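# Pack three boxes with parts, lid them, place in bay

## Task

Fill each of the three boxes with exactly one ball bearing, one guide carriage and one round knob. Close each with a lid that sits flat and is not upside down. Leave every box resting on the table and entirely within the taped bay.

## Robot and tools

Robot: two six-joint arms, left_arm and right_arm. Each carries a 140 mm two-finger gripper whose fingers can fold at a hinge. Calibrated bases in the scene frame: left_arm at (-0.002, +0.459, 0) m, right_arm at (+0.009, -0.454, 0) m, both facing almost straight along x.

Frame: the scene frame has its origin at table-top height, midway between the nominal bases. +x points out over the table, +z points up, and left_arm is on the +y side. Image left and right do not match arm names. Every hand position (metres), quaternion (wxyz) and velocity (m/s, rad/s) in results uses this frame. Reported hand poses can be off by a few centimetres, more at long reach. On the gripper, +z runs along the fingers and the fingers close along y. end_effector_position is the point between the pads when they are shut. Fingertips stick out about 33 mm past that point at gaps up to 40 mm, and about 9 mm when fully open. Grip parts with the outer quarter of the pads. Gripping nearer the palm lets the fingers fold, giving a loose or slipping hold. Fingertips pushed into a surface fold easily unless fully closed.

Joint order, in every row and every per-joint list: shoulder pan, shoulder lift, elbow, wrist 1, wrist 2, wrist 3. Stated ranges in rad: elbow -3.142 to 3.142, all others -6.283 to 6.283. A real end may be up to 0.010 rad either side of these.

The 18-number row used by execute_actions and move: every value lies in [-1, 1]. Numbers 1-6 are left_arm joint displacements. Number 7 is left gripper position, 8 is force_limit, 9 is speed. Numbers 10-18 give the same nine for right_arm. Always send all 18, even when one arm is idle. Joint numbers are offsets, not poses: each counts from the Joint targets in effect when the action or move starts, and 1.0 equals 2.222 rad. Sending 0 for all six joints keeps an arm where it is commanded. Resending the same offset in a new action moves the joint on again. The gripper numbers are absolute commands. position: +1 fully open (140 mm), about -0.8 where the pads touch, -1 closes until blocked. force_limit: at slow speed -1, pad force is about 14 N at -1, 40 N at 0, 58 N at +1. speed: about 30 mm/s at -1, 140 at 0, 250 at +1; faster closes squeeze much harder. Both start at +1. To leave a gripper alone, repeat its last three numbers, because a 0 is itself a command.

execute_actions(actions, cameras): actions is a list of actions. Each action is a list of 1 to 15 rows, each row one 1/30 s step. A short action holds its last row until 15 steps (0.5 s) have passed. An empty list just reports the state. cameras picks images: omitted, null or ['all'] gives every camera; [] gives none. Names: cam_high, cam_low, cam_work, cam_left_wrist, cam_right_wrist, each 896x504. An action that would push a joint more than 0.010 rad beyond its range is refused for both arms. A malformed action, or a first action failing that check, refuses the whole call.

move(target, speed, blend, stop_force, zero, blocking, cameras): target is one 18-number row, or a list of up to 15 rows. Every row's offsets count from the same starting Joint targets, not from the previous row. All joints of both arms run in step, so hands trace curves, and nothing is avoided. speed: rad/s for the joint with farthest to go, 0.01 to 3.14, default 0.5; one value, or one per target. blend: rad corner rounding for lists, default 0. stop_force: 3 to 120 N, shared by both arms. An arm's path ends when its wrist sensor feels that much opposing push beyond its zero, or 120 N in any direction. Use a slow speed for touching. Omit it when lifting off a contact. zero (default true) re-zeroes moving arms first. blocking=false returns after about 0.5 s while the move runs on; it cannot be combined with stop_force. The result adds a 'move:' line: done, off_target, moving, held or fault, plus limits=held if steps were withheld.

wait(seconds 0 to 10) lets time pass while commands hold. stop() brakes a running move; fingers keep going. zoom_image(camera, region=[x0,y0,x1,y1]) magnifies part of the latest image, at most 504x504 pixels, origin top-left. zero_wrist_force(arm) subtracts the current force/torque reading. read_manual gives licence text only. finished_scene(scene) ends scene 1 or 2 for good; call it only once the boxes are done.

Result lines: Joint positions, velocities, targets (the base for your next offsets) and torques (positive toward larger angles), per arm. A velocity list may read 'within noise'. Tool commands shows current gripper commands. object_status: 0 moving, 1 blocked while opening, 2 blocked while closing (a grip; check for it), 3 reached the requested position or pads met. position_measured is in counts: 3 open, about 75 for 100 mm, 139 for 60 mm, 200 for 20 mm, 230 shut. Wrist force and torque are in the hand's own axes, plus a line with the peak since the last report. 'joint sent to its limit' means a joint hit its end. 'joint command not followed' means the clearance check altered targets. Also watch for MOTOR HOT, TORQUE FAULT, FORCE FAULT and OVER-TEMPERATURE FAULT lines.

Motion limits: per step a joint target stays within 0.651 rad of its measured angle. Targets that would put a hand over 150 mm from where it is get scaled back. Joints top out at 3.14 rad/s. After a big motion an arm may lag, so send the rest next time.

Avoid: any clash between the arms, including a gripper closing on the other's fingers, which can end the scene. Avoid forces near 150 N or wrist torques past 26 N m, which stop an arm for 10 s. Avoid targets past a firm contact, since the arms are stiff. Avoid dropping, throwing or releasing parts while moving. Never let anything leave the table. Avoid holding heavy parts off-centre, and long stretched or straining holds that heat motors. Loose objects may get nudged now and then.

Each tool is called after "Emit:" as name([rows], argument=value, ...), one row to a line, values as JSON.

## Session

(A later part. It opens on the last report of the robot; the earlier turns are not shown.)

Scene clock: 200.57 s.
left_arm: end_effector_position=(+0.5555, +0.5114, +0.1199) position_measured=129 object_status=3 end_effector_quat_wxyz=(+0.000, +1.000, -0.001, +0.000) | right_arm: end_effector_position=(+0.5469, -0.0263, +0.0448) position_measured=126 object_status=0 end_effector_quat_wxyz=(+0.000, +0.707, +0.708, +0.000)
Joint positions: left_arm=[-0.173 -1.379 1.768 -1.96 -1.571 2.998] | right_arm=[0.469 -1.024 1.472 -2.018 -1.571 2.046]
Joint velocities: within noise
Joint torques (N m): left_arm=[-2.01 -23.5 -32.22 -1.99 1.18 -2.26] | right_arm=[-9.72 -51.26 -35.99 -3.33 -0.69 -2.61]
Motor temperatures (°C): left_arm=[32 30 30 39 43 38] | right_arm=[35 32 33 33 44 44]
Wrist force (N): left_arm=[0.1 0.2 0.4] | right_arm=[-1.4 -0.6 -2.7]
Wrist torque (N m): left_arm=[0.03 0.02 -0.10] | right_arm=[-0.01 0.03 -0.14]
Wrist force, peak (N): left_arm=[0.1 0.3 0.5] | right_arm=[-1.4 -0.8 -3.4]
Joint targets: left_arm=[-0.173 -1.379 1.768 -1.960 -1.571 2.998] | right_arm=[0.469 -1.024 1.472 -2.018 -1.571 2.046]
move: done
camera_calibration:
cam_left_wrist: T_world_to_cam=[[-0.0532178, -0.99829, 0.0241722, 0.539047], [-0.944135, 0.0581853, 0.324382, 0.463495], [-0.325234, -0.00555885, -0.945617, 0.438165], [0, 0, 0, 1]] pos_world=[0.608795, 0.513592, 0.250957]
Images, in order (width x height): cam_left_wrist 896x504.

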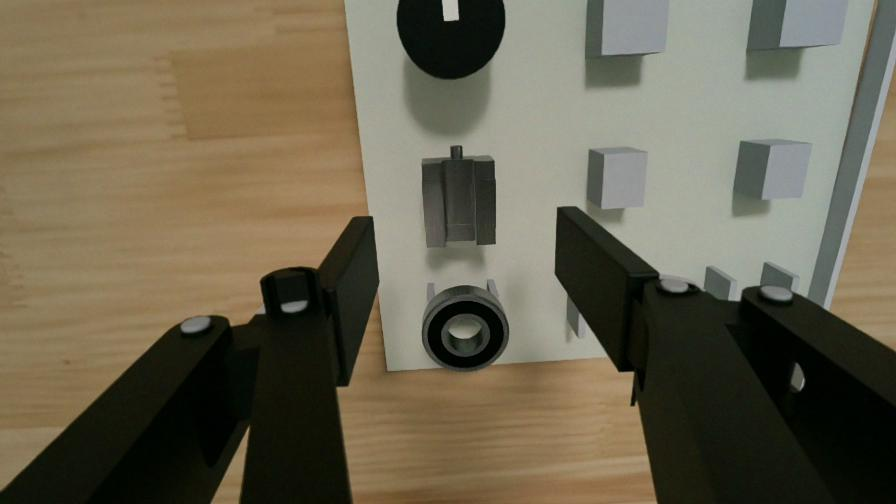

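Emit:
move([
  [0.0008,0.0305,0.0403,-0.0708,0,0.0062,0,-0.2,-1,0,-0.0364,-0.0710,0.1074,0,0,-1,0,-1],
  [0.0008,0.0305,0.0403,-0.0708,0,0.0062,-1,-0.2,-1,0,-0.0364,-0.0710,0.1074,0,0,-1,0,-1],
  [0.0008,0.0004,-0.0005,0.0001,0,0.0062,-1,-0.2,-1,-0.2713,-0.3223,0.2613,0.0611,0,-0.2704,-1,0,-1],
  [-0.4012,0.0974,-0.1305,0.0331,0,-0.4115,-1,-0.2,-1,-0.2713,-0.3223,0.2613,0.0611,0,-0.2704,-1,0,-1],
], speed=[0.25,0.25,0.6,0.7], blend=[0,0,0.05,0], cameras=["cam_left_wrist","cam_right_wrist","cam_work"])

Scene clock: 210.13 s.
left_arm: end_effector_position=(+0.4392, -0.0256, +0.1198) position_measured=180 object_status=2 end_effector_quat_wxyz=(+0.000, +1.000, +0.010, +0.000) | right_arm: end_effector_position=(+0.4236, -0.3722, +0.1498) position_measured=126 object_status=2 end_effector_quat_wxyz=(+0.000, +0.707, +0.707, +0.000)
Joint positions: left_arm=[-1.064 -1.163 1.478 -1.886 -1.571 2.084] | right_arm=[-0.133 -1.741 2.052 -1.882 -1.571 1.445]
Joint velocities: within noise
Joint torques (N m): left_arm=[-11.22 -51.74 -21.66 -6.27 1.1 -2.03] | right_arm=[-10.81 -25.52 -13.37 -1.44 -0.75 -2.87]
Motor temperatures (°C): left_arm=[32 30 30 39 43 38] | right_arm=[35 32 33 33 44 43]
Wrist force (N): left_arm=[0.2 0.3 1.2] | right_arm=[-0.7 0.9 4.6]
Wrist torque (N m): left_arm=[0.09 0.04 -0.06] | right_arm=[0.26 0.03 -0.15]
Wrist force, peak (N): left_arm=[-3.5 4.4 1.3] | right_arm=[-1.3 0.2 7.9]
Joint targets: left_arm=[-1.065 -1.163 1.478 -1.886 -1.571 2.083] | right_arm=[-0.133 -1.741 2.052 -1.882 -1.571 1.445]
move: done
camera_calibration:
cam_left_wrist: T_world_to_cam=[[-0.0304248, -0.999251, 0.0239111, -0.013312], [-0.94512, 0.0365458, 0.324673, 0.384874], [-0.325303, -0.0127208, -0.945524, 0.397129], [0, 0, 0, 1]] pos_world=[0.492534, -0.0223157, 0.250855]
cam_right_wrist: T_world_to_cam=[[0.999342, 0.0322527, -0.0165652, -0.397331], [0.0359842, -0.938277, 0.344009, -0.415281], [-0.00444754, -0.344379, -0.93882, 0.160235], [0, 0, 0, 1]] pos_world=[0.412726, -0.321652, 0.286711]
Images, in order (width x height): cam_work 896x504, cam_left_wrist 896x504, cam_right_wrist 896x504.

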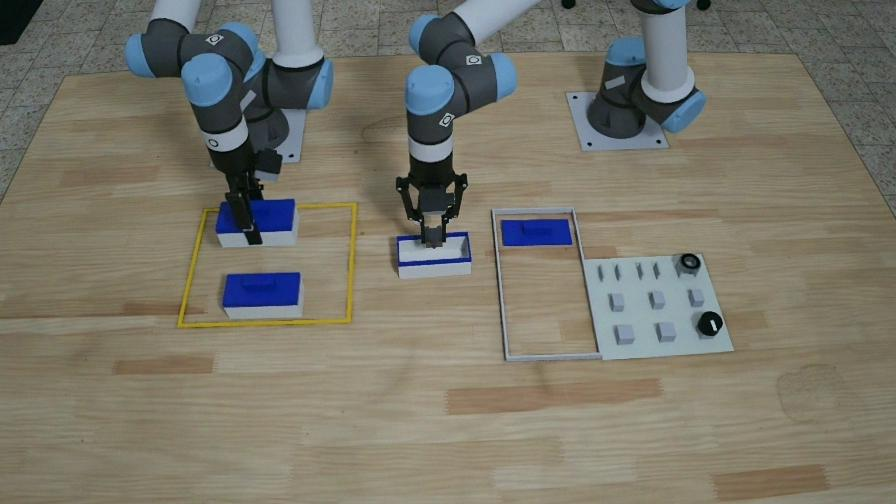

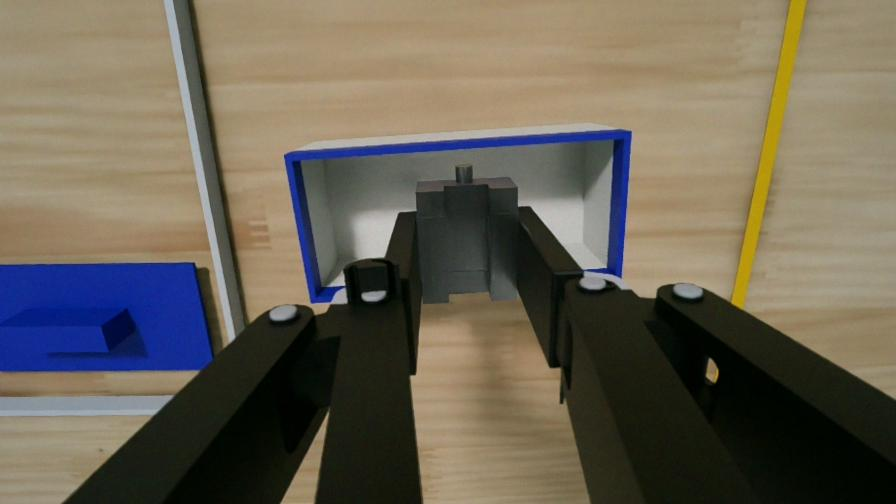

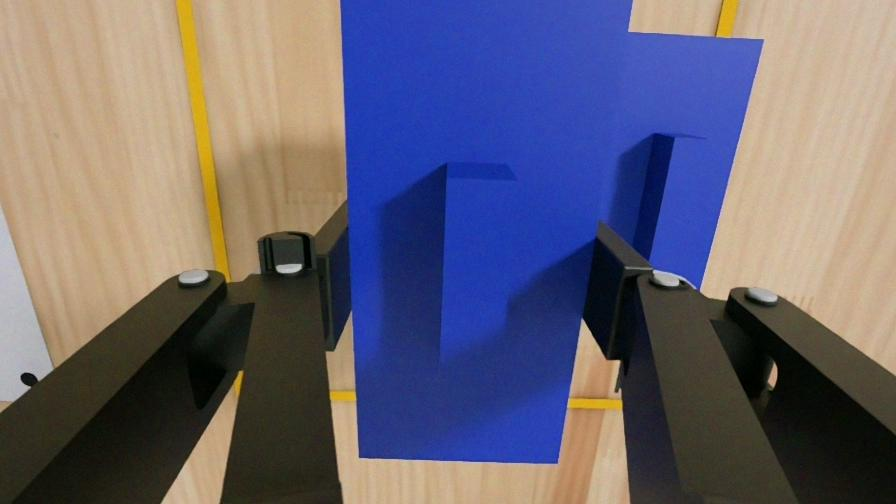

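Emit:
move([
  [-0.0001,0.0268,0.0406,-0.0674,0,0.0008,-1,-0.2,-1,0,0.0488,0.0730,-0.1218,0,0,-1,0,-1],
  [-0.0001,0.0383,0.0525,-0.0908,0,0.0008,-1,-0.2,-1,0,0.0643,0.0865,-0.1508,0,0,-1,0,-1],
], speed=[0.12,0.05], stop_force=5, cameras=["cam_left_wrist","cam_work"])

Emit:
zoom_image(camera="cam_work", region=[170, 190, 370, 340])

Scene clock: 217.00 s.
left_arm: end_effector_position=(+0.4393, -0.0265, +0.0366) position_measured=180 object_status=2 end_effector_quat_wxyz=(+0.000, +1.000, +0.009, +0.000) | right_arm: end_effector_position=(+0.4238, -0.3722, +0.0441) position_measured=126 object_status=2 end_effector_quat_wxyz=(+0.000, +0.707, +0.707, +0.000)
Joint positions: left_arm=[-1.065 -1.083 1.589 -2.077 -1.571 2.085] | right_arm=[-0.133 -1.605 2.238 -2.203 -1.571 1.445]
Joint velocities: within noise
Joint torques (N m): left_arm=[-10.6 -56.4 -32.36 -5.6 0.88 2.03] | right_arm=[-10.1 -27.35 -36.12 -4.96 -0.8 -2.52]
Motor temperatures (°C): left_arm=[32 30 30 39 43 38] | right_arm=[35 32 33 33 44 43]
Wrist force (N): left_arm=[0.2 0.0 1.0] | right_arm=[-1.0 1.0 4.6]
Wrist torque (N m): left_arm=[0.08 0.01 -0.08] | right_arm=[0.27 0.12 -0.15]
Wrist force, peak (N): left_arm=[-1.5 -2.7 -20.0] | right_arm=[0.1 -3.7 -27.2]
Joint targets: left_arm=[-1.065 -1.083 1.589 -2.077 -1.571 2.085] | right_arm=[-0.133 -1.605 2.238 -2.203 -1.571 1.445]
move: contact (left_arm, right_arm); path passed 1 of 2 targets; left_arm: the wrist 1 is farthest, 0.011 rad from its target; right_arm: the wrist 1 is farthest, 0.014 rad from its target
camera_calibration:
cam_left_wrist: T_world_to_cam=[[-0.0322892, -0.99919, 0.0240352, -0.0113196], [-0.945059, 0.0383491, 0.324642, 0.41202], [-0.3253, -0.0122323, -0.945532, 0.31849], [0, 0, 0, 1]] pos_world=[0.492623, -0.0232151, 0.167656]
Images, in order (width x height): cam_work 896x504, cam_left_wrist 896x504.

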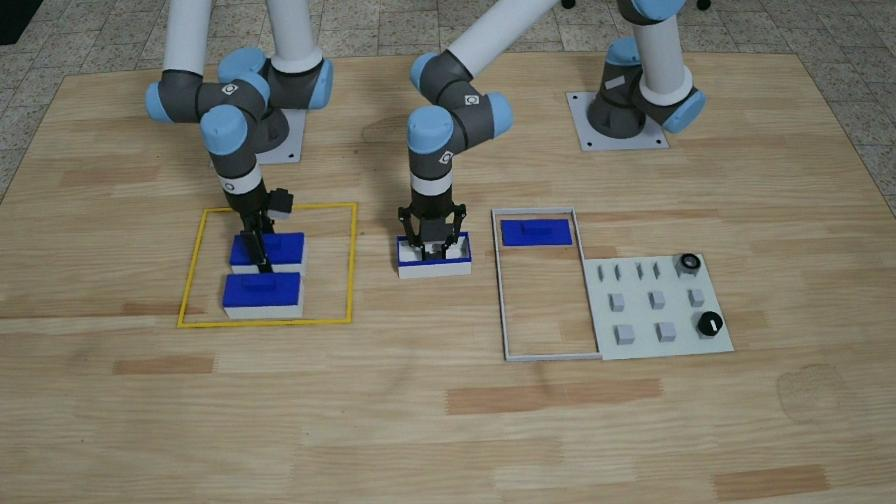

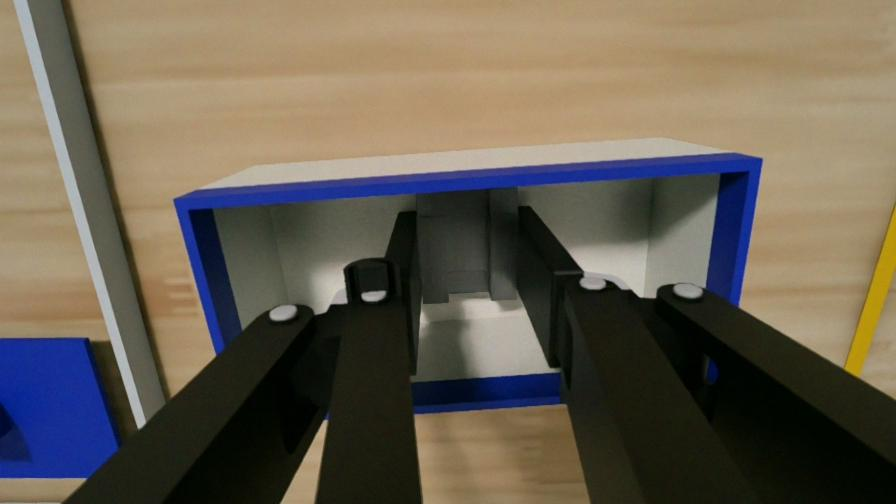

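Scaled by 2.520 from the camera's 896x504 image, which has a finer 1280x720 frame.

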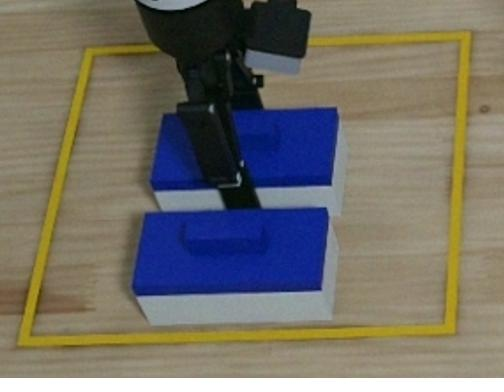

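Emit:
move([
  [0,0,0,0,0,0,-0.229,-0.2,-1,0,0,0,0,0,0,0.223,0,-1],
  [0,-0.0386,-0.0582,0.0969,0,0,-0.229,-0.2,-1,0,-0.0380,-0.0407,0.0784,0,0,0.223,0,-1],
  [0.3925,-0.2071,0.1637,0.0435,0,-0.3063,-0.229,-0.2,-1,0,-0.0751,-0.1315,0.2063,0,0,0.223,0,-1],
], speed=[0.3,0.2,0.9], blend=[0,0.02,0], cameras=["cam_left_wrist"])

Scene clock: 222.20 s.
left_arm: end_effector_position=(+0.4851, +0.5123, +0.1199) position_measured=158 object_status=3 end_effector_quat_wxyz=(+0.000, +0.707, +0.707, +0.000) | right_arm: end_effector_position=(+0.4238, -0.3722, +0.2000) position_measured=101 object_status=3 end_effector_quat_wxyz=(+0.000, +0.707, +0.707, +0.000)
Joint positions: left_arm=[-0.193 -1.543 1.953 -1.981 -1.571 1.405] | right_arm=[-0.133 -1.772 1.946 -1.745 -1.571 1.445]
Joint velocities: within noise
Joint torques (N m): left_arm=[10.62 -28.22 -17.64 -0.22 0.79 -1.79] | right_arm=[-10.51 -6.72 -10.02 -3.59 -0.96 -2.46]
Motor temperatures (°C): left_arm=[32 30 30 39 43 38] | right_arm=[35 32 33 33 44 43]
Wrist force (N): left_arm=[0.0 0.5 0.3] | right_arm=[-0.7 0.8 0.7]
Wrist torque (N m): left_arm=[0.12 0.05 -0.09] | right_arm=[0.22 0.06 -0.16]
Wrist force, peak (N): left_arm=[-3.4 4.8 0.1] | right_arm=[-0.7 1.0 4.8]
Joint targets: left_arm=[-0.193 -1.543 1.953 -1.980 -1.571 1.405] | right_arm=[-0.133 -1.772 1.946 -1.744 -1.571 1.445]
move: done
camera_calibration:
cam_left_wrist: T_world_to_cam=[[0.998414, -0.0510031, 0.0238323, -0.459176], [-0.0559817, -0.944183, 0.32463, 0.479599], [0.00594491, -0.325449, -0.945541, 0.418494], [0, 0, 0, 1]] pos_world=[0.482809, 0.565608, 0.250955]
Images, in order (width x height): cam_left_wrist 896x504.

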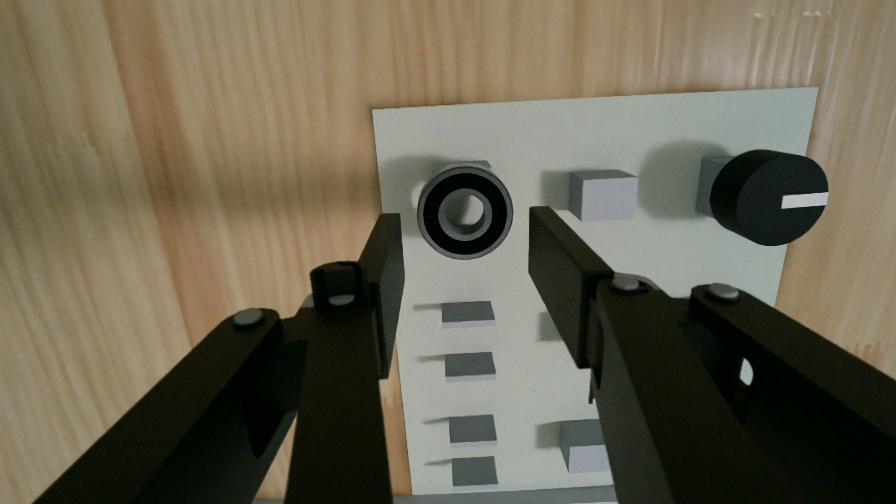

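Emit:
move([
  [-0.0003,0.0347,0.0382,-0.0729,0,-0.0003,0,-0.2,-1,0,0,0,0,0,0,0.223,0,-1],
  [-0.0003,0.0347,0.0382,-0.0729,0,-0.0003,-1,-0.2,-1,0,0,0,0,0,0,0.223,0,-1],
  [-0.0003,-0.0056,-0.0190,0.0246,0,-0.0003,-1,-0.2,-1,0,0,0,0,0,0,0.223,0,-1],
  [-0.3755,0.1302,-0.1803,0.0501,0,-0.3831,-1,-0.2,-1,0,0,0,0,0,0,0.223,0,-1],
  [-0.3755,0.1446,-0.1513,0.0067,0,-0.3831,-1,-0.2,-1,0,0,0,0,0,0,0.223,0,-1],
], speed=[0.25,0.25,0.3,0.8,0.2], blend=[0,0,0.03,0.01,0], cameras=["cam_left_wrist"])

Emit:
zoom_image(camera="cam_left_wrist", region=[340, 80, 600, 320])

Scene clock: 229.10 s.
left_arm: end_effector_position=(+0.4384, +0.0200, +0.0997) position_measured=161 object_status=2 end_effector_quat_wxyz=(+0.000, +0.701, +0.713, +0.000) | right_arm: end_effector_position=(+0.4237, -0.3722, +0.2000) position_measured=101 object_status=3 end_effector_quat_wxyz=(+0.000, +0.707, +0.707, +0.000)
Joint positions: left_arm=[-1.027 -1.222 1.617 -1.966 -1.571 0.553] | right_arm=[-0.133 -1.772 1.946 -1.744 -1.571 1.445]
Joint velocities: within noise
Joint torques (N m): left_arm=[-11.47 -51.51 -31.44 -1.34 0.8 -2.29] | right_arm=[-9.65 -10.14 -22.13 -1.39 -0.9 -2.77]
Motor temperatures (°C): left_arm=[32 30 30 39 43 38] | right_arm=[35 32 33 33 44 43]
Wrist force (N): left_arm=[0.1 0.1 1.2] | right_arm=[-0.6 1.0 0.4]
Wrist torque (N m): left_arm=[0.09 0.05 -0.10] | right_arm=[0.26 0.05 -0.17]
Wrist force, peak (N): left_arm=[-4.8 -2.7 1.2] | right_arm=[-1.0 1.1 0.5]
Joint targets: left_arm=[-1.027 -1.222 1.617 -1.966 -1.571 0.553] | right_arm=[-0.133 -1.772 1.946 -1.744 -1.571 1.445]
move: done
camera_calibration:
cam_left_wrist: T_world_to_cam=[[0.999161, -0.0335409, 0.0235018, -0.437917], [-0.0393545, -0.94516, 0.324228, 0.0115147], [0.0113381, -0.324881, -0.945687, 0.23707], [0, 0, 0, 1]] pos_world=[0.435315, 0.0732148, 0.230753]
Images, in order (width x height): cam_left_wrist 896x504.

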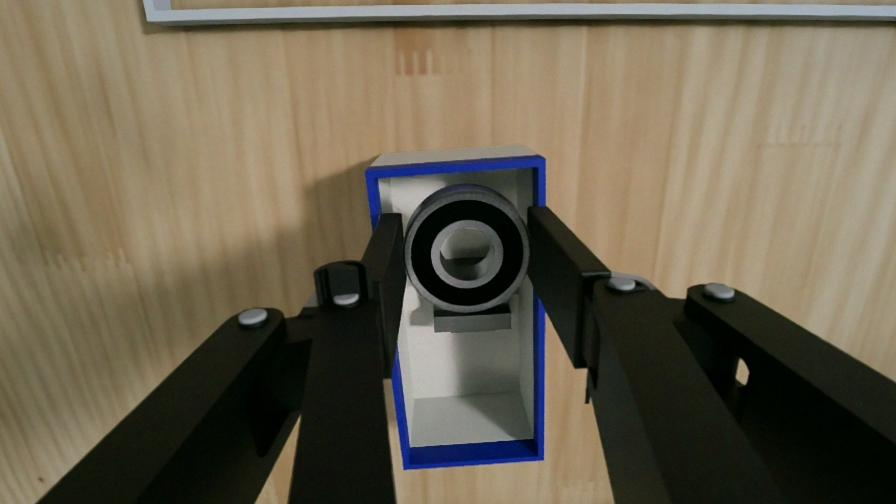

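Scaled by 1.938 from the camera's 896x504 image, which has a finer 1280x720 frame.

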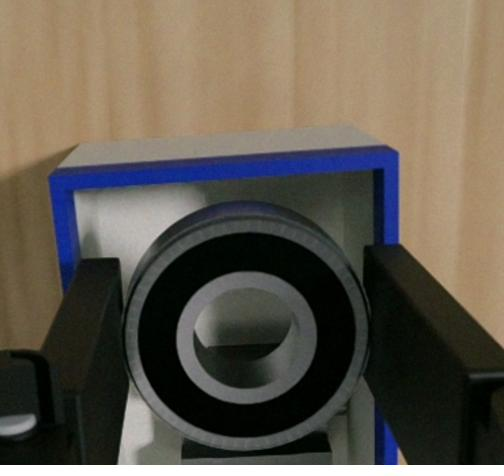

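Emit:
move([
  [-0.0008,0.0033,0.0078,-0.0111,0,-0.0044,-1,-0.2,-1,0,0,0,0,0,0,0.223,0,-1],
  [-0.0008,0.0198,0.0288,-0.0486,0,-0.0044,-1,-0.2,-1,0,0,0,0,0,0,0.223,0,-1],
  [-0.0008,0.0311,0.0398,-0.0710,0,-0.0044,-1,-0.2,-1,0,0,0,0,0,0,0.223,0,-1],
], speed=0.05, stop_force=5, cameras=["cam_left_wrist"])

Scene clock: 235.30 s.
left_arm: end_effector_position=(+0.4373, +0.0198, +0.0398) position_measured=161 object_status=2 end_effector_quat_wxyz=(+0.000, +0.698, +0.716, +0.000) | right_arm: end_effector_position=(+0.4237, -0.3722, +0.2000) position_measured=101 object_status=3 end_effector_quat_wxyz=(+0.000, +0.707, +0.707, +0.000)
Joint positions: left_arm=[-1.029 -1.16 1.698 -2.109 -1.571 0.544] | right_arm=[-0.133 -1.772 1.946 -1.744 -1.571 1.445]
Joint velocities: within noise
Joint torques (N m): left_arm=[9.04 -52.44 -31.52 -6.03 0.72 2.69] | right_arm=[-10.21 -11.41 -30.93 -1.97 -0.4 -2.48]
Motor temperatures (°C): left_arm=[32 30 30 39 43 38] | right_arm=[35 32 33 33 44 43]
Wrist force (N): left_arm=[0.0 0.1 1.3] | right_arm=[-0.6 1.0 0.5]
Wrist torque (N m): left_arm=[0.06 0.09 -0.09] | right_arm=[0.26 0.05 -0.16]
Wrist force, peak (N): left_arm=[1.8 -1.0 -21.8] | right_arm=[-0.9 1.2 0.4]
Joint targets: left_arm=[-1.029 -1.160 1.698 -2.109 -1.571 0.544] | right_arm=[-0.133 -1.772 1.946 -1.744 -1.571 1.445]
move: contact (left_arm); path passed 2 of 3 targets; left_arm: the wrist 1 is farthest, 0.015 rad from its target
camera_calibration:
cam_left_wrist: T_world_to_cam=[[0.999394, -0.0255334, 0.0236707, -0.435633], [-0.0318391, -0.945335, 0.324544, 0.0274296], [0.01409, -0.325101, -0.945574, 0.179197], [0, 0, 0, 1]] pos_world=[0.433717, 0.0730641, 0.170854]
Images, in order (width x height): cam_left_wrist 896x504.

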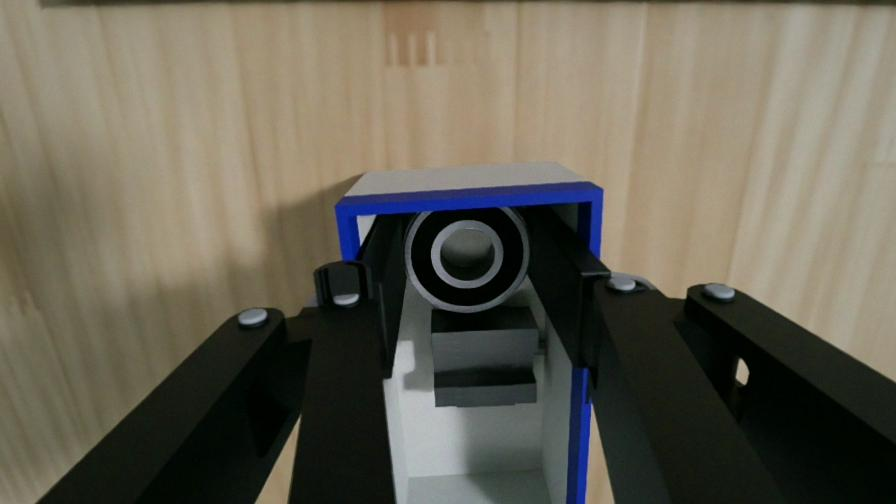

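Emit:
move([
  [0,0,0,0,0,0,-0.2225,-0.2,-1,0,0,0,0,0,0,0.223,0,-1],
  [0,-0.0399,-0.0568,0.0968,0,0,-0.2225,-0.2,-1,0,0,0,0,0,0,0.223,0,-1],
  [0.3967,-0.0211,-0.0949,0.1160,0,0.4080,-0.2225,-0.2,-1,0,0,0,0,0,0,0.223,0,-1],
], speed=[0.3,0.2,0.9], blend=[0,0.03,0], cameras=["cam_left_wrist","cam_work"])

Emit:
zoom_image(camera="cam_work", region=[380, 220, 500, 380])

Scene clock: 240.20 s.
left_arm: end_effector_position=(+0.6376, +0.5154, +0.1398) position_measured=157 object_status=3 end_effector_quat_wxyz=(+0.000, +0.707, +0.707, +0.000) | right_arm: end_effector_position=(+0.4237, -0.3722, +0.2000) position_measured=101 object_status=3 end_effector_quat_wxyz=(+0.000, +0.707, +0.707, +0.000)
Joint positions: left_arm=[-0.148 -1.207 1.487 -1.851 -1.571 1.45] | right_arm=[-0.133 -1.772 1.946 -1.744 -1.571 1.445]
Joint velocities: within noise
Joint torques (N m): left_arm=[11.6 -51.99 -17.35 -6.02 0.87 2.47] | right_arm=[-9.53 -11.82 -38.04 -2.42 -0.85 -2.37]
Motor temperatures (°C): left_arm=[32 30 30 39 43 38] | right_arm=[35 32 33 33 44 43]
Wrist force (N): left_arm=[0.0 0.4 0.0] | right_arm=[-0.6 0.9 0.4]
Wrist torque (N m): left_arm=[0.07 0.11 -0.10] | right_arm=[0.24 0.05 -0.16]
Wrist force, peak (N): left_arm=[5.2 0.5 0.0] | right_arm=[-0.7 1.2 0.5]
Joint targets: left_arm=[-0.148 -1.207 1.488 -1.851 -1.571 1.450] | right_arm=[-0.133 -1.772 1.946 -1.744 -1.571 1.445]
move: done
camera_calibration:
cam_left_wrist: T_world_to_cam=[[0.998442, -0.0505657, 0.023573, -0.61204], [-0.0554838, -0.944206, 0.324648, 0.48443], [0.00584171, -0.325451, -0.945541, 0.437416], [0, 0, 0, 1]] pos_world=[0.635409, 0.568811, 0.270753]
Images, in order (width x height): cam_work 896x504, cam_left_wrist 896x504.

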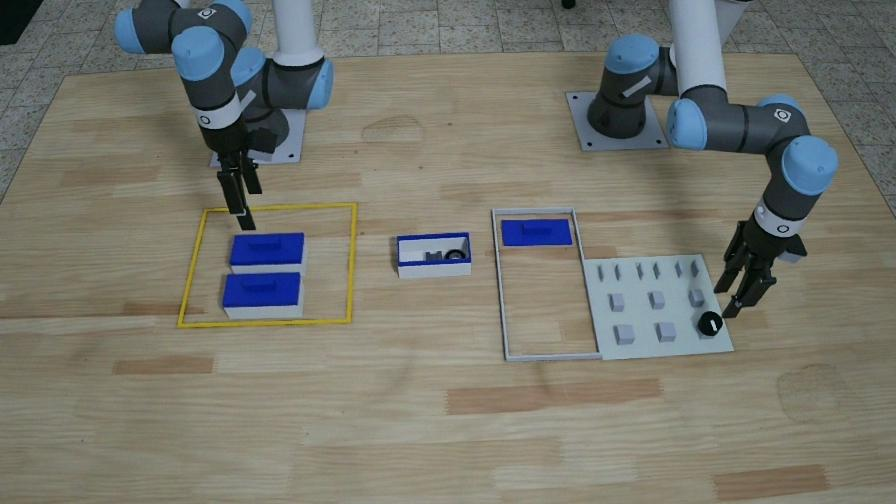

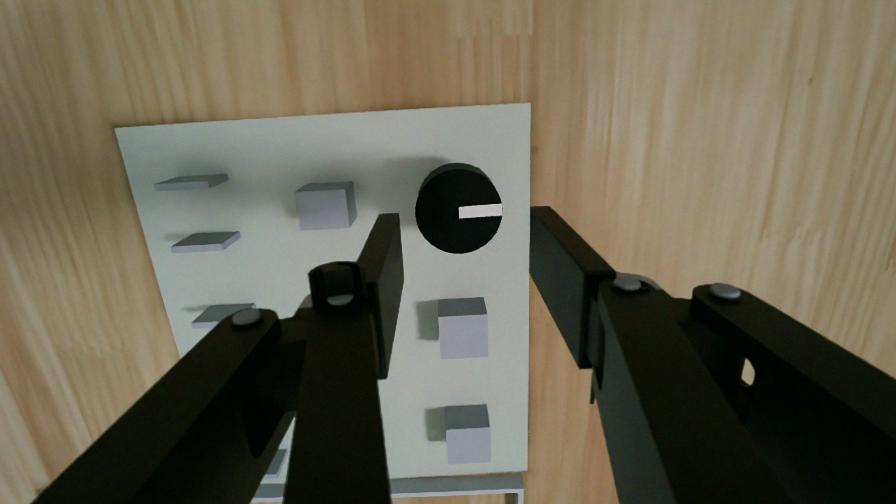

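Scaled by 3.150 from the camera's 896x504 image, which has a finer 1280x720 frame.

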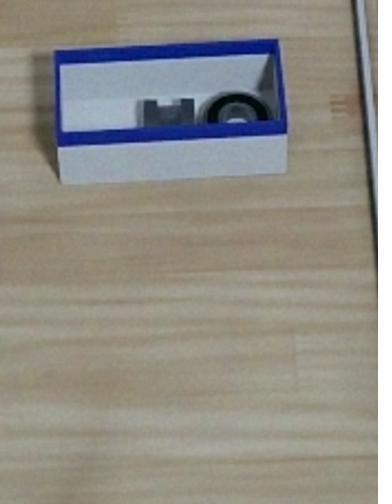

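Emit:
move([
  [-0.0003,0.0258,0.0456,-0.0715,0,-0.0003,0,-0.2,-1,0,0,0,0,0,0,0.223,0,-1],
  [-0.0003,0.0258,0.0456,-0.0715,0,-0.0003,-1,-0.2,-1,0,0,0,0,0,0,0.223,0,-1],
  [-0.0003,0.0036,0.0068,-0.0104,0,-0.0003,-1,-0.2,-1,0,0,0,0,0,0,0.223,0,-1],
  [-0.4278,0.0553,-0.0572,0.0019,0,-0.4382,-1,-0.2,-1,0,0,0,0,0,0,0.223,0,-1],
], speed=[0.25,0.25,0.3,0.8], blend=[0,0,0.03,0], cameras=["cam_left_wrist"])

Emit:
zoom_image(camera="cam_left_wrist", region=[320, 0, 620, 340])

Scene clock: 247.00 s.
left_arm: end_effector_position=(+0.4395, -0.0705, +0.1198) position_measured=166 object_status=2 end_effector_quat_wxyz=(+0.000, +0.699, +0.715, +0.000) | right_arm: end_effector_position=(+0.4237, -0.3722, +0.2000) position_measured=101 object_status=3 end_effector_quat_wxyz=(+0.000, +0.707, +0.707, +0.000)
Joint positions: left_arm=[-1.098 -1.084 1.36 -1.847 -1.571 0.477] | right_arm=[-0.133 -1.772 1.946 -1.744 -1.571 1.445]
Joint velocities: within noise
Joint torques (N m): left_arm=[-10.74 -57.95 -17.26 -4.11 0.82 -2.04] | right_arm=[-9.59 -13.05 -38.96 -3.09 -0.77 -2.57]
Motor temperatures (°C): left_arm=[32 30 30 39 43 38] | right_arm=[35 32 33 33 44 43]
Wrist force (N): left_arm=[-0.1 0.1 0.4] | right_arm=[-0.5 0.8 0.5]
Wrist torque (N m): left_arm=[0.05 0.10 -0.10] | right_arm=[0.22 0.04 -0.16]
Wrist force, peak (N): left_arm=[5.8 0.0 -1.1] | right_arm=[-0.9 1.1 0.8]
Joint targets: left_arm=[-1.098 -1.084 1.360 -1.847 -1.571 0.477] | right_arm=[-0.133 -1.772 1.946 -1.744 -1.571 1.445]
move: done
camera_calibration:
cam_left_wrist: T_world_to_cam=[[0.999339, -0.0276876, 0.0235727, -0.442119], [-0.033842, -0.945336, 0.324337, -0.0829116], [0.0133041, -0.32492, -0.945648, 0.225813], [0, 0, 0, 1]] pos_world=[0.436017, -0.0172492, 0.250853]
Images, in order (width x height): cam_left_wrist 896x504.

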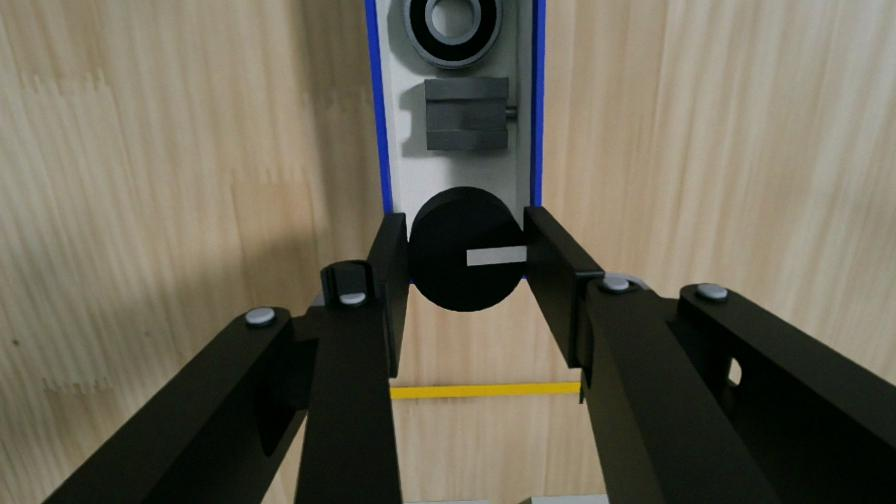

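Scaled by 1.482 from the camera's 896x504 image, which has a finer 1280x720 frame.

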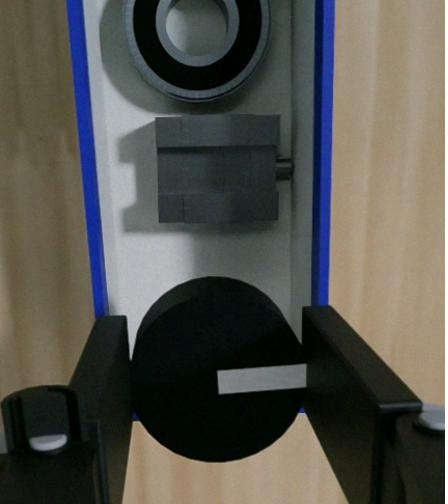

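Emit:
move([
  [0,0.0200,0.0395,-0.0595,0,0,-1,-0.2,-1,0,0,0,0,0,0,0.223,0,-1],
  [0,0.0279,0.0494,-0.0773,0,0,-1,-0.2,-1,0,0,0,0,0,0,0.223,0,-1],
], speed=[0.07,0.05], stop_force=5, cameras=["cam_left_wrist"])

Scene clock: 251.70 s.
left_arm: end_effector_position=(+0.4389, -0.0698, +0.0505) position_measured=166 object_status=2 end_effector_quat_wxyz=(+0.000, +0.699, +0.715, +0.000) | right_arm: end_effector_position=(+0.4237, -0.3722, +0.2000) position_measured=101 object_status=3 end_effector_quat_wxyz=(+0.000, +0.707, +0.707, +0.000)
Joint positions: left_arm=[-1.098 -1.028 1.462 -2.005 -1.571 0.477] | right_arm=[-0.133 -1.772 1.946 -1.744 -1.571 1.445]
Joint velocities: within noise
Joint torques (N m): left_arm=[-10.31 -58.82 -32.44 -5.96 0.85 -2.17] | right_arm=[-8.72 -13.56 -36.28 -3.56 -0.8 -2.78]
Motor temperatures (°C): left_arm=[32 30 30 39 43 38] | right_arm=[35 32 33 32 44 43]
Wrist force (N): left_arm=[0.2 0.5 0.3] | right_arm=[-0.6 0.9 0.1]
Wrist torque (N m): left_arm=[0.15 0.01 -0.11] | right_arm=[0.25 0.05 -0.16]
Wrist force, peak (N): left_arm=[3.3 -0.9 -23.2] | right_arm=[-0.6 1.2 0.7]
Joint targets: left_arm=[-1.098 -1.028 1.462 -2.005 -1.571 0.477] | right_arm=[-0.133 -1.772 1.946 -1.744 -1.571 1.445]
move: contact (left_arm); path passed 1 of 2 targets; left_arm: the wrist 1 is farthest, 0.014 rad from its target
camera_calibration:
cam_left_wrist: T_world_to_cam=[[0.999341, -0.0275569, 0.0236357, -0.439877], [-0.0337401, -0.945309, 0.324426, -0.059853], [0.0134028, -0.325009, -0.945616, 0.160466], [0, 0, 0, 1]] pos_world=[0.435417, -0.0165484, 0.181554]
Images, in order (width x height): cam_left_wrist 896x504.

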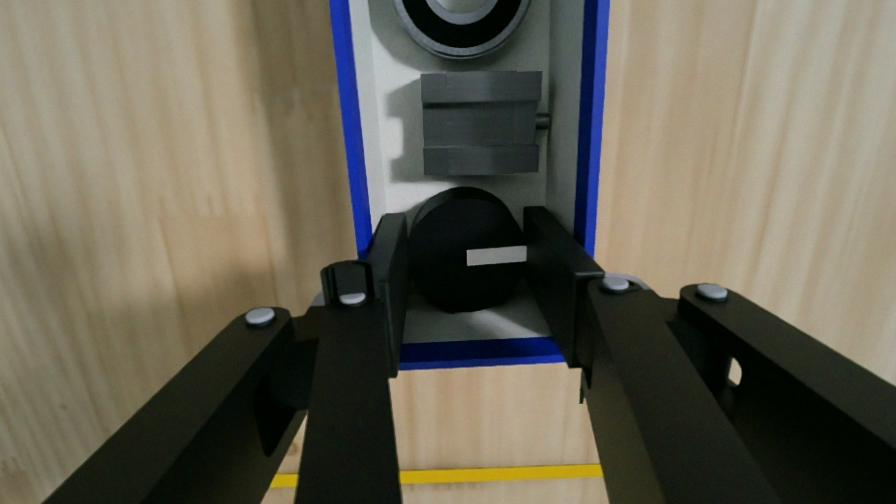

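Emit:
move([
  [0,0,0,0,0,0,-0.245,-0.2,-1,0,0,0,0,0,0,0.223,0,-1],
  [0,-0.0290,-0.0519,0.0810,0,0,-0.245,-0.2,-1,0,0,0,0,0,0,0.223,0,-1],
  [0.0748,-0.2712,0.2471,0.0242,0,0.0941,-0.245,-0.2,-1,0,0,0,0,0,0,0.223,0,-1],
  [0.0748,-0.2712,0.2471,0.0242,0,0.0941,-0.166,-0.1,-1,0,0,0,0,0,0,0.223,0,-1],
], speed=[0.3,0.2,0.8,0.5], blend=[0,0.03,0,0], cameras=["cam_left_wrist","cam_work"])

Emit:
zoom_image(camera="cam_work", region=[380, 220, 500, 380])

Scene clock: 257.13 s.
left_arm: end_effector_position=(+0.3740, +0.1964, +0.1300) position_measured=150 object_status=3 end_effector_quat_wxyz=(+0.000, +0.714, +0.700, +0.000) | right_arm: end_effector_position=(+0.4237, -0.3722, +0.2000) position_measured=101 object_status=3 end_effector_quat_wxyz=(+0.000, +0.707, +0.707, +0.000)
Joint positions: left_arm=[-0.932 -1.631 2.011 -1.951 -1.571 0.686] | right_arm=[-0.133 -1.772 1.946 -1.744 -1.571 1.445]
Joint velocities: within noise
Joint torques (N m): left_arm=[-11.69 -31.1 -16.88 -0.39 0.94 0.33] | right_arm=[-7.43 -15.68 -36.52 -4.21 -0.37 -2.45]
Motor temperatures (°C): left_arm=[32 30 30 39 43 38] | right_arm=[35 32 33 32 44 43]
Wrist force (N): left_arm=[-0.1 0.2 0.2] | right_arm=[-0.8 0.9 0.6]
Wrist torque (N m): left_arm=[0.11 0.06 -0.10] | right_arm=[0.25 0.09 -0.17]
Wrist force, peak (N): left_arm=[3.1 -0.8 1.0] | right_arm=[-0.7 1.2 0.6]
Joint targets: left_arm=[-0.932 -1.631 2.011 -1.951 -1.571 0.686] | right_arm=[-0.133 -1.772 1.946 -1.744 -1.571 1.445]
move: done
camera_calibration:
cam_left_wrist: T_world_to_cam=[[0.997249, -0.0702966, 0.0235011, -0.360351], [-0.0741182, -0.94303, 0.324347, 0.178519], [-0.000638261, -0.325197, -0.945646, 0.328332], [0, 0, 0, 1]] pos_world=[0.372801, 0.24979, 0.261053]
Images, in order (width x height): cam_work 896x504, cam_left_wrist 896x504.

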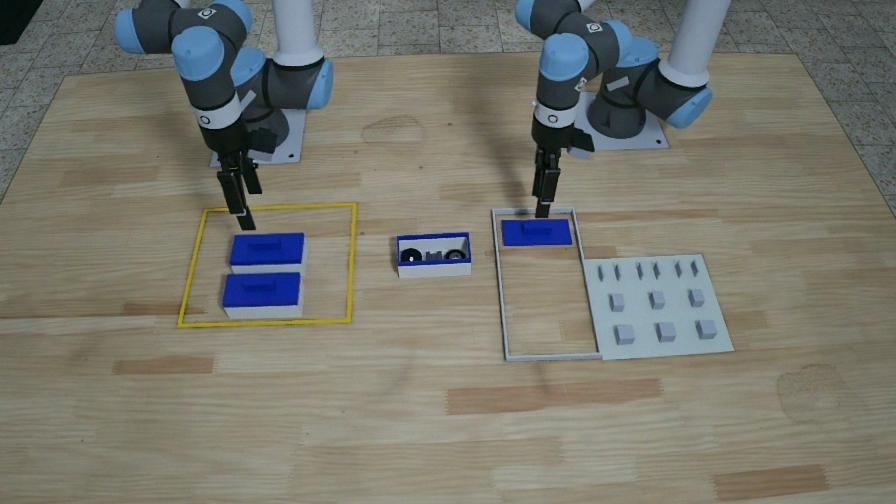

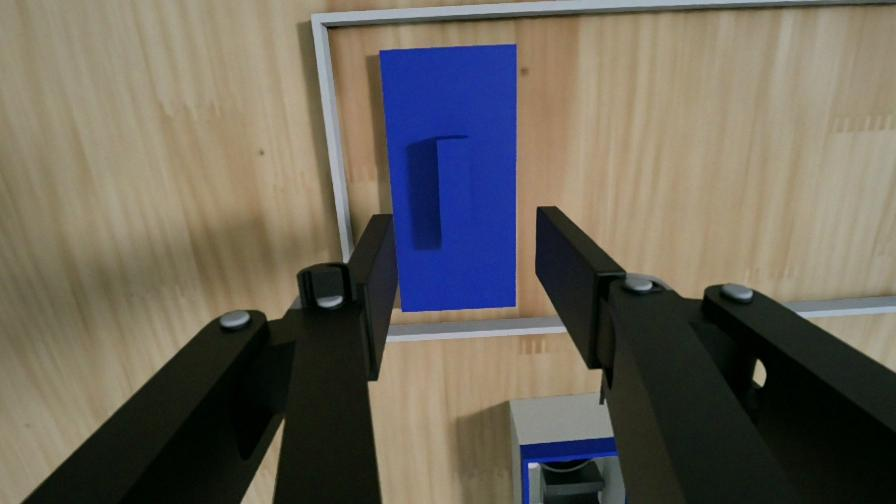

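Scaled by 3.150 from the camera's 896x504 image, which has a finer 1280x720 frame.

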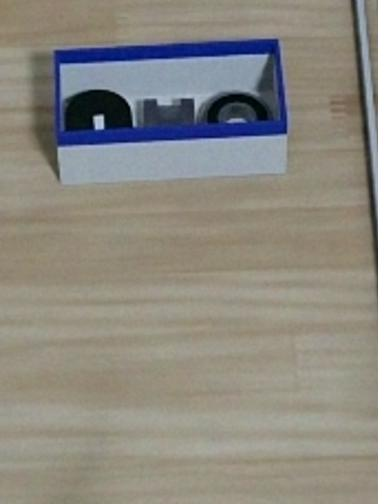

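Emit:
move([
  [0,0.0478,0.0602,-0.1080,0,-0.0009,-0.166,-0.1,-1,0,0,0,0,0,0,0.223,0,-1],
  [0,0.0478,0.0602,-0.1080,0,-0.0009,-1,-0.1,-1,0,0,0,0,0,0,0.223,0,-1],
  [0,0,0,0,0,-0.0009,-1,-0.1,-1,0,0,0,0,0,0,0.223,0,-1],
  [-0.0640,0.2195,-0.2506,0.0311,0,-0.0833,-1,-0.1,-1,0,0,0,0,0,0,0.223,0,-1],
], speed=[0.25,0.25,0.25,0.5], blend=[0,0,0.03,0], cameras=["cam_left_wrist"])

Emit:
zoom_image(camera="cam_left_wrist", region=[320, 0, 620, 300])

Scene clock: 264.60 s.
left_arm: end_effector_position=(+0.4385, -0.0368, +0.1180) position_measured=207 object_status=2 end_effector_quat_wxyz=(+0.000, +0.699, +0.715, +0.000) | right_arm: end_effector_position=(+0.4237, -0.3722, +0.2000) position_measured=101 object_status=3 end_effector_quat_wxyz=(+0.000, +0.707, +0.707, +0.000)
Joint positions: left_arm=[-1.074 -1.143 1.455 -1.882 -1.571 0.501] | right_arm=[-0.133 -1.772 1.946 -1.744 -1.571 1.445]
Joint velocities: within noise
Joint torques (N m): left_arm=[9.68 -35.44 -35.21 -6.16 0.82 2.2] | right_arm=[-7.65 -15.32 -35.92 -4.41 -0.62 -2.34]
Motor temperatures (°C): left_arm=[32 30 30 39 43 38] | right_arm=[35 32 33 32 44 43]
Wrist force (N): left_arm=[0.0 0.2 0.8] | right_arm=[-0.6 1.0 0.3]
Wrist torque (N m): left_arm=[0.07 0.09 -0.11] | right_arm=[0.27 0.06 -0.16]
Wrist force, peak (N): left_arm=[0.5 -0.5 -4.0] | right_arm=[-0.8 1.1 0.6]
Joint targets: left_arm=[-1.074 -1.143 1.454 -1.882 -1.571 0.501] | right_arm=[-0.133 -1.772 1.946 -1.744 -1.571 1.445]
move: done
camera_calibration:
cam_left_wrist: T_world_to_cam=[[0.999343, -0.02763, 0.0234411, -0.440112], [-0.0337431, -0.945379, 0.324222, -0.0504225], [0.0132024, -0.3248, -0.94569, 0.235159], [0, 0, 0, 1]] pos_world=[0.435017, 0.016551, 0.249052]
Images, in order (width x height): cam_left_wrist 896x504.

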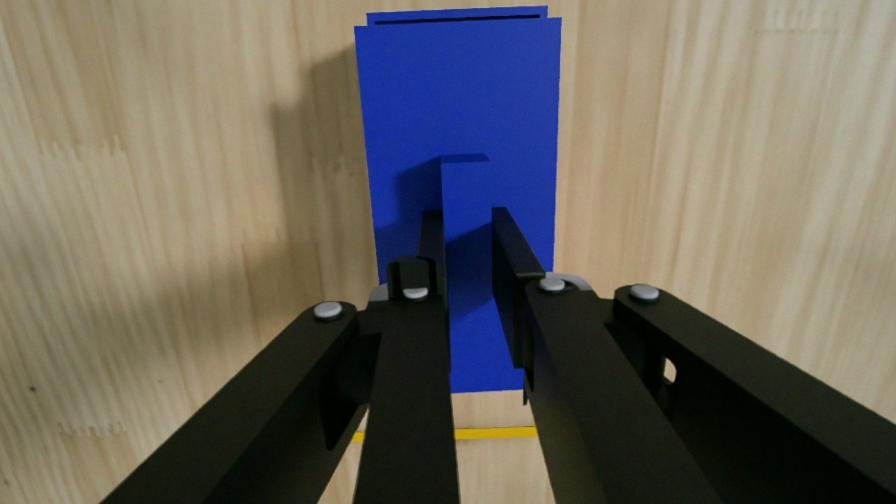

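Scaled by 1.680 from the camera's 896x504 image, which has a finer 1280x720 frame.

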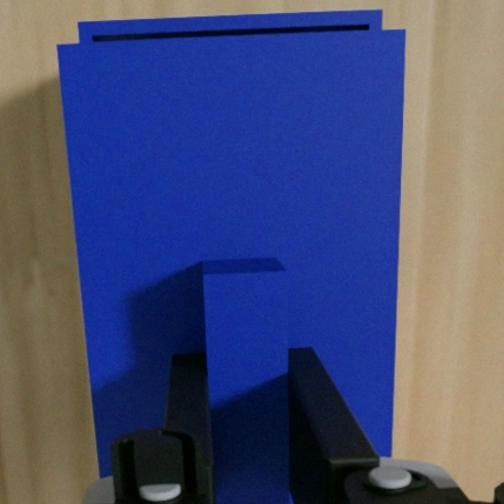

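Emit:
move([
  [0.0033,-0.0067,0.0095,-0.0029,0,0.0051,-1,-0.1,-1,0,0,0,0,0,0,0.223,0,-1],
  [0.0033,-0.0011,0.0208,-0.0197,0,0.0051,-1,-0.1,-1,0,0,0,0,0,0,0.223,0,-1],
  [0.0033,0.0036,0.0288,-0.0323,0,0.0051,-1,-0.1,-1,0,0,0,0,0,0,0.223,0,-1],
], speed=[0.06,0.05,0.04], stop_force=5, cameras=["cam_left_wrist"])

Scene clock: 269.57 s.
left_arm: end_effector_position=(+0.4389, -0.0280, +0.0954) position_measured=207 object_status=2 end_effector_quat_wxyz=(+0.000, +0.700, +0.714, +0.000) | right_arm: end_effector_position=(+0.4237, -0.3722, +0.2000) position_measured=101 object_status=3 end_effector_quat_wxyz=(+0.000, +0.707, +0.707, +0.000)
Joint positions: left_arm=[-1.067 -1.14 1.51 -1.941 -1.571 0.512] | right_arm=[-0.133 -1.772 1.946 -1.744 -1.571 1.445]
Joint velocities: within noise
Joint torques (N m): left_arm=[-8.82 -54.55 -33.93 -4.53 0.77 -2.17] | right_arm=[-8.7 -15.46 -35.63 -4.5 -0.62 -2.69]
Motor temperatures (°C): left_arm=[32 30 30 39 43 38] | right_arm=[35 32 33 32 44 43]
Wrist force (N): left_arm=[0.2 0.3 0.9] | right_arm=[-0.6 1.0 0.3]
Wrist torque (N m): left_arm=[0.05 0.04 -0.11] | right_arm=[0.26 0.05 -0.16]
Wrist force, peak (N): left_arm=[2.7 -1.3 -18.9] | right_arm=[-0.8 1.2 0.6]
Joint targets: left_arm=[-1.067 -1.140 1.511 -1.941 -1.571 0.512] | right_arm=[-0.133 -1.772 1.946 -1.744 -1.571 1.445]
move: contact (left_arm); path passed 2 of 3 targets; left_arm: the wrist 1 is farthest, 0.013 rad from its target
camera_calibration:
cam_left_wrist: T_world_to_cam=[[0.999227, -0.03155, 0.0234368, -0.439788], [-0.0374493, -0.945258, 0.324168, -0.0331545], [0.0119263, -0.324795, -0.945709, 0.217189], [0, 0, 0, 1]] pos_world=[0.435616, 0.025327, 0.226452]
Images, in order (width x height): cam_left_wrist 896x504.

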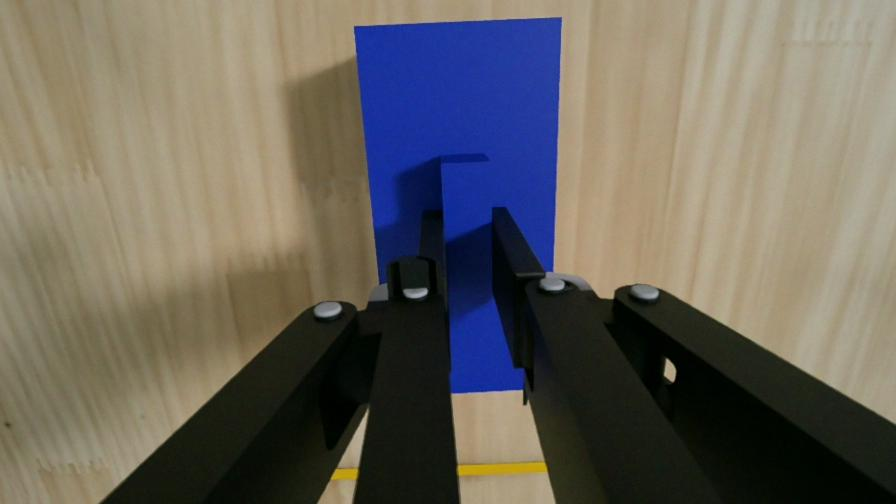

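Emit:
move([
  [0,0,0,0,0,0,-0.166,-0.1,-1,0,0,0,0,0,0,0.326,0,-1],
  [0,-0.0146,-0.0326,0.0468,0,0,-0.166,-0.1,-1,0,0,0,0,0,0,0.326,0,-1],
  [0.4050,-0.0146,-0.0326,0.0468,0,0,-0.166,-0.1,-1,0.3087,0.2034,-0.2090,0.0056,0,0.2997,0.326,0,-1],
  [0.4050,-0.0146,-0.0326,0.0468,0,0,-0.166,-0.1,-1,0.3087,0.2599,-0.0951,-0.1648,0,0.2997,0.326,0,-1],
], speed=[0.3,0.2,0.9,0.25], blend=[0,0.02,0.01,0], cameras=["cam_right_wrist"])

Scene clock: 276.77 s.
left_arm: end_effector_position=(+0.6538, +0.5011, +0.1401) position_measured=150 object_status=3 end_effector_quat_wxyz=(+0.000, +0.320, +0.947, +0.000) | right_arm: end_effector_position=(+0.4401, -0.0267, +0.0449) position_measured=88 object_status=3 end_effector_quat_wxyz=(+0.000, +0.700, +0.714, +0.000)
Joint positions: left_arm=[-0.167 -1.172 1.438 -1.837 -1.571 0.512] | right_arm=[0.552 -1.195 1.735 -2.11 -1.571 2.111]
Joint velocities: within noise
Joint torques (N m): left_arm=[10.93 -35.19 -24.07 -4.76 0.72 -1.09] | right_arm=[9.39 -45.08 -35.43 -2.61 -0.33 2.81]
Motor temperatures (°C): left_arm=[32 30 30 39 43 38] | right_arm=[35 32 33 32 44 43]
Wrist force (N): left_arm=[0.2 0.5 0.3] | right_arm=[-0.8 0.7 0.7]
Wrist torque (N m): left_arm=[0.11 0.04 -0.08] | right_arm=[0.19 0.10 -0.17]
Wrist force, peak (N): left_arm=[3.9 4.3 0.3] | right_arm=[-3.1 -0.3 0.5]
Joint targets: left_arm=[-0.167 -1.172 1.438 -1.837 -1.571 0.512] | right_arm=[0.552 -1.195 1.735 -2.111 -1.571 2.111]
move: done
camera_calibration:
cam_right_wrist: T_world_to_cam=[[0.998507, 0.0522426, -0.0159794, -0.425863], [0.0545488, -0.937279, 0.344285, -0.0637363], [0.00300917, -0.344643, -0.938729, 0.17755], [0, 0, 0, 1]] pos_world=[0.428169, 0.0237008, 0.18181]
Images, in order (width x height): cam_right_wrist 896x504.

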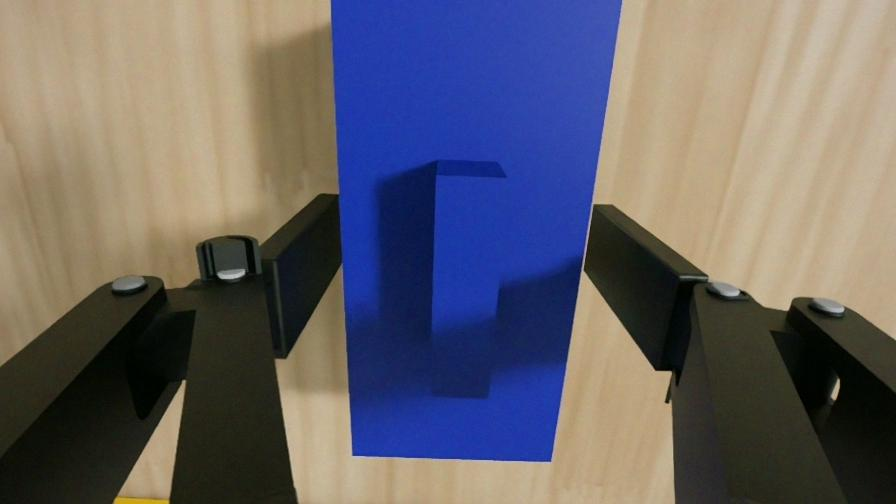

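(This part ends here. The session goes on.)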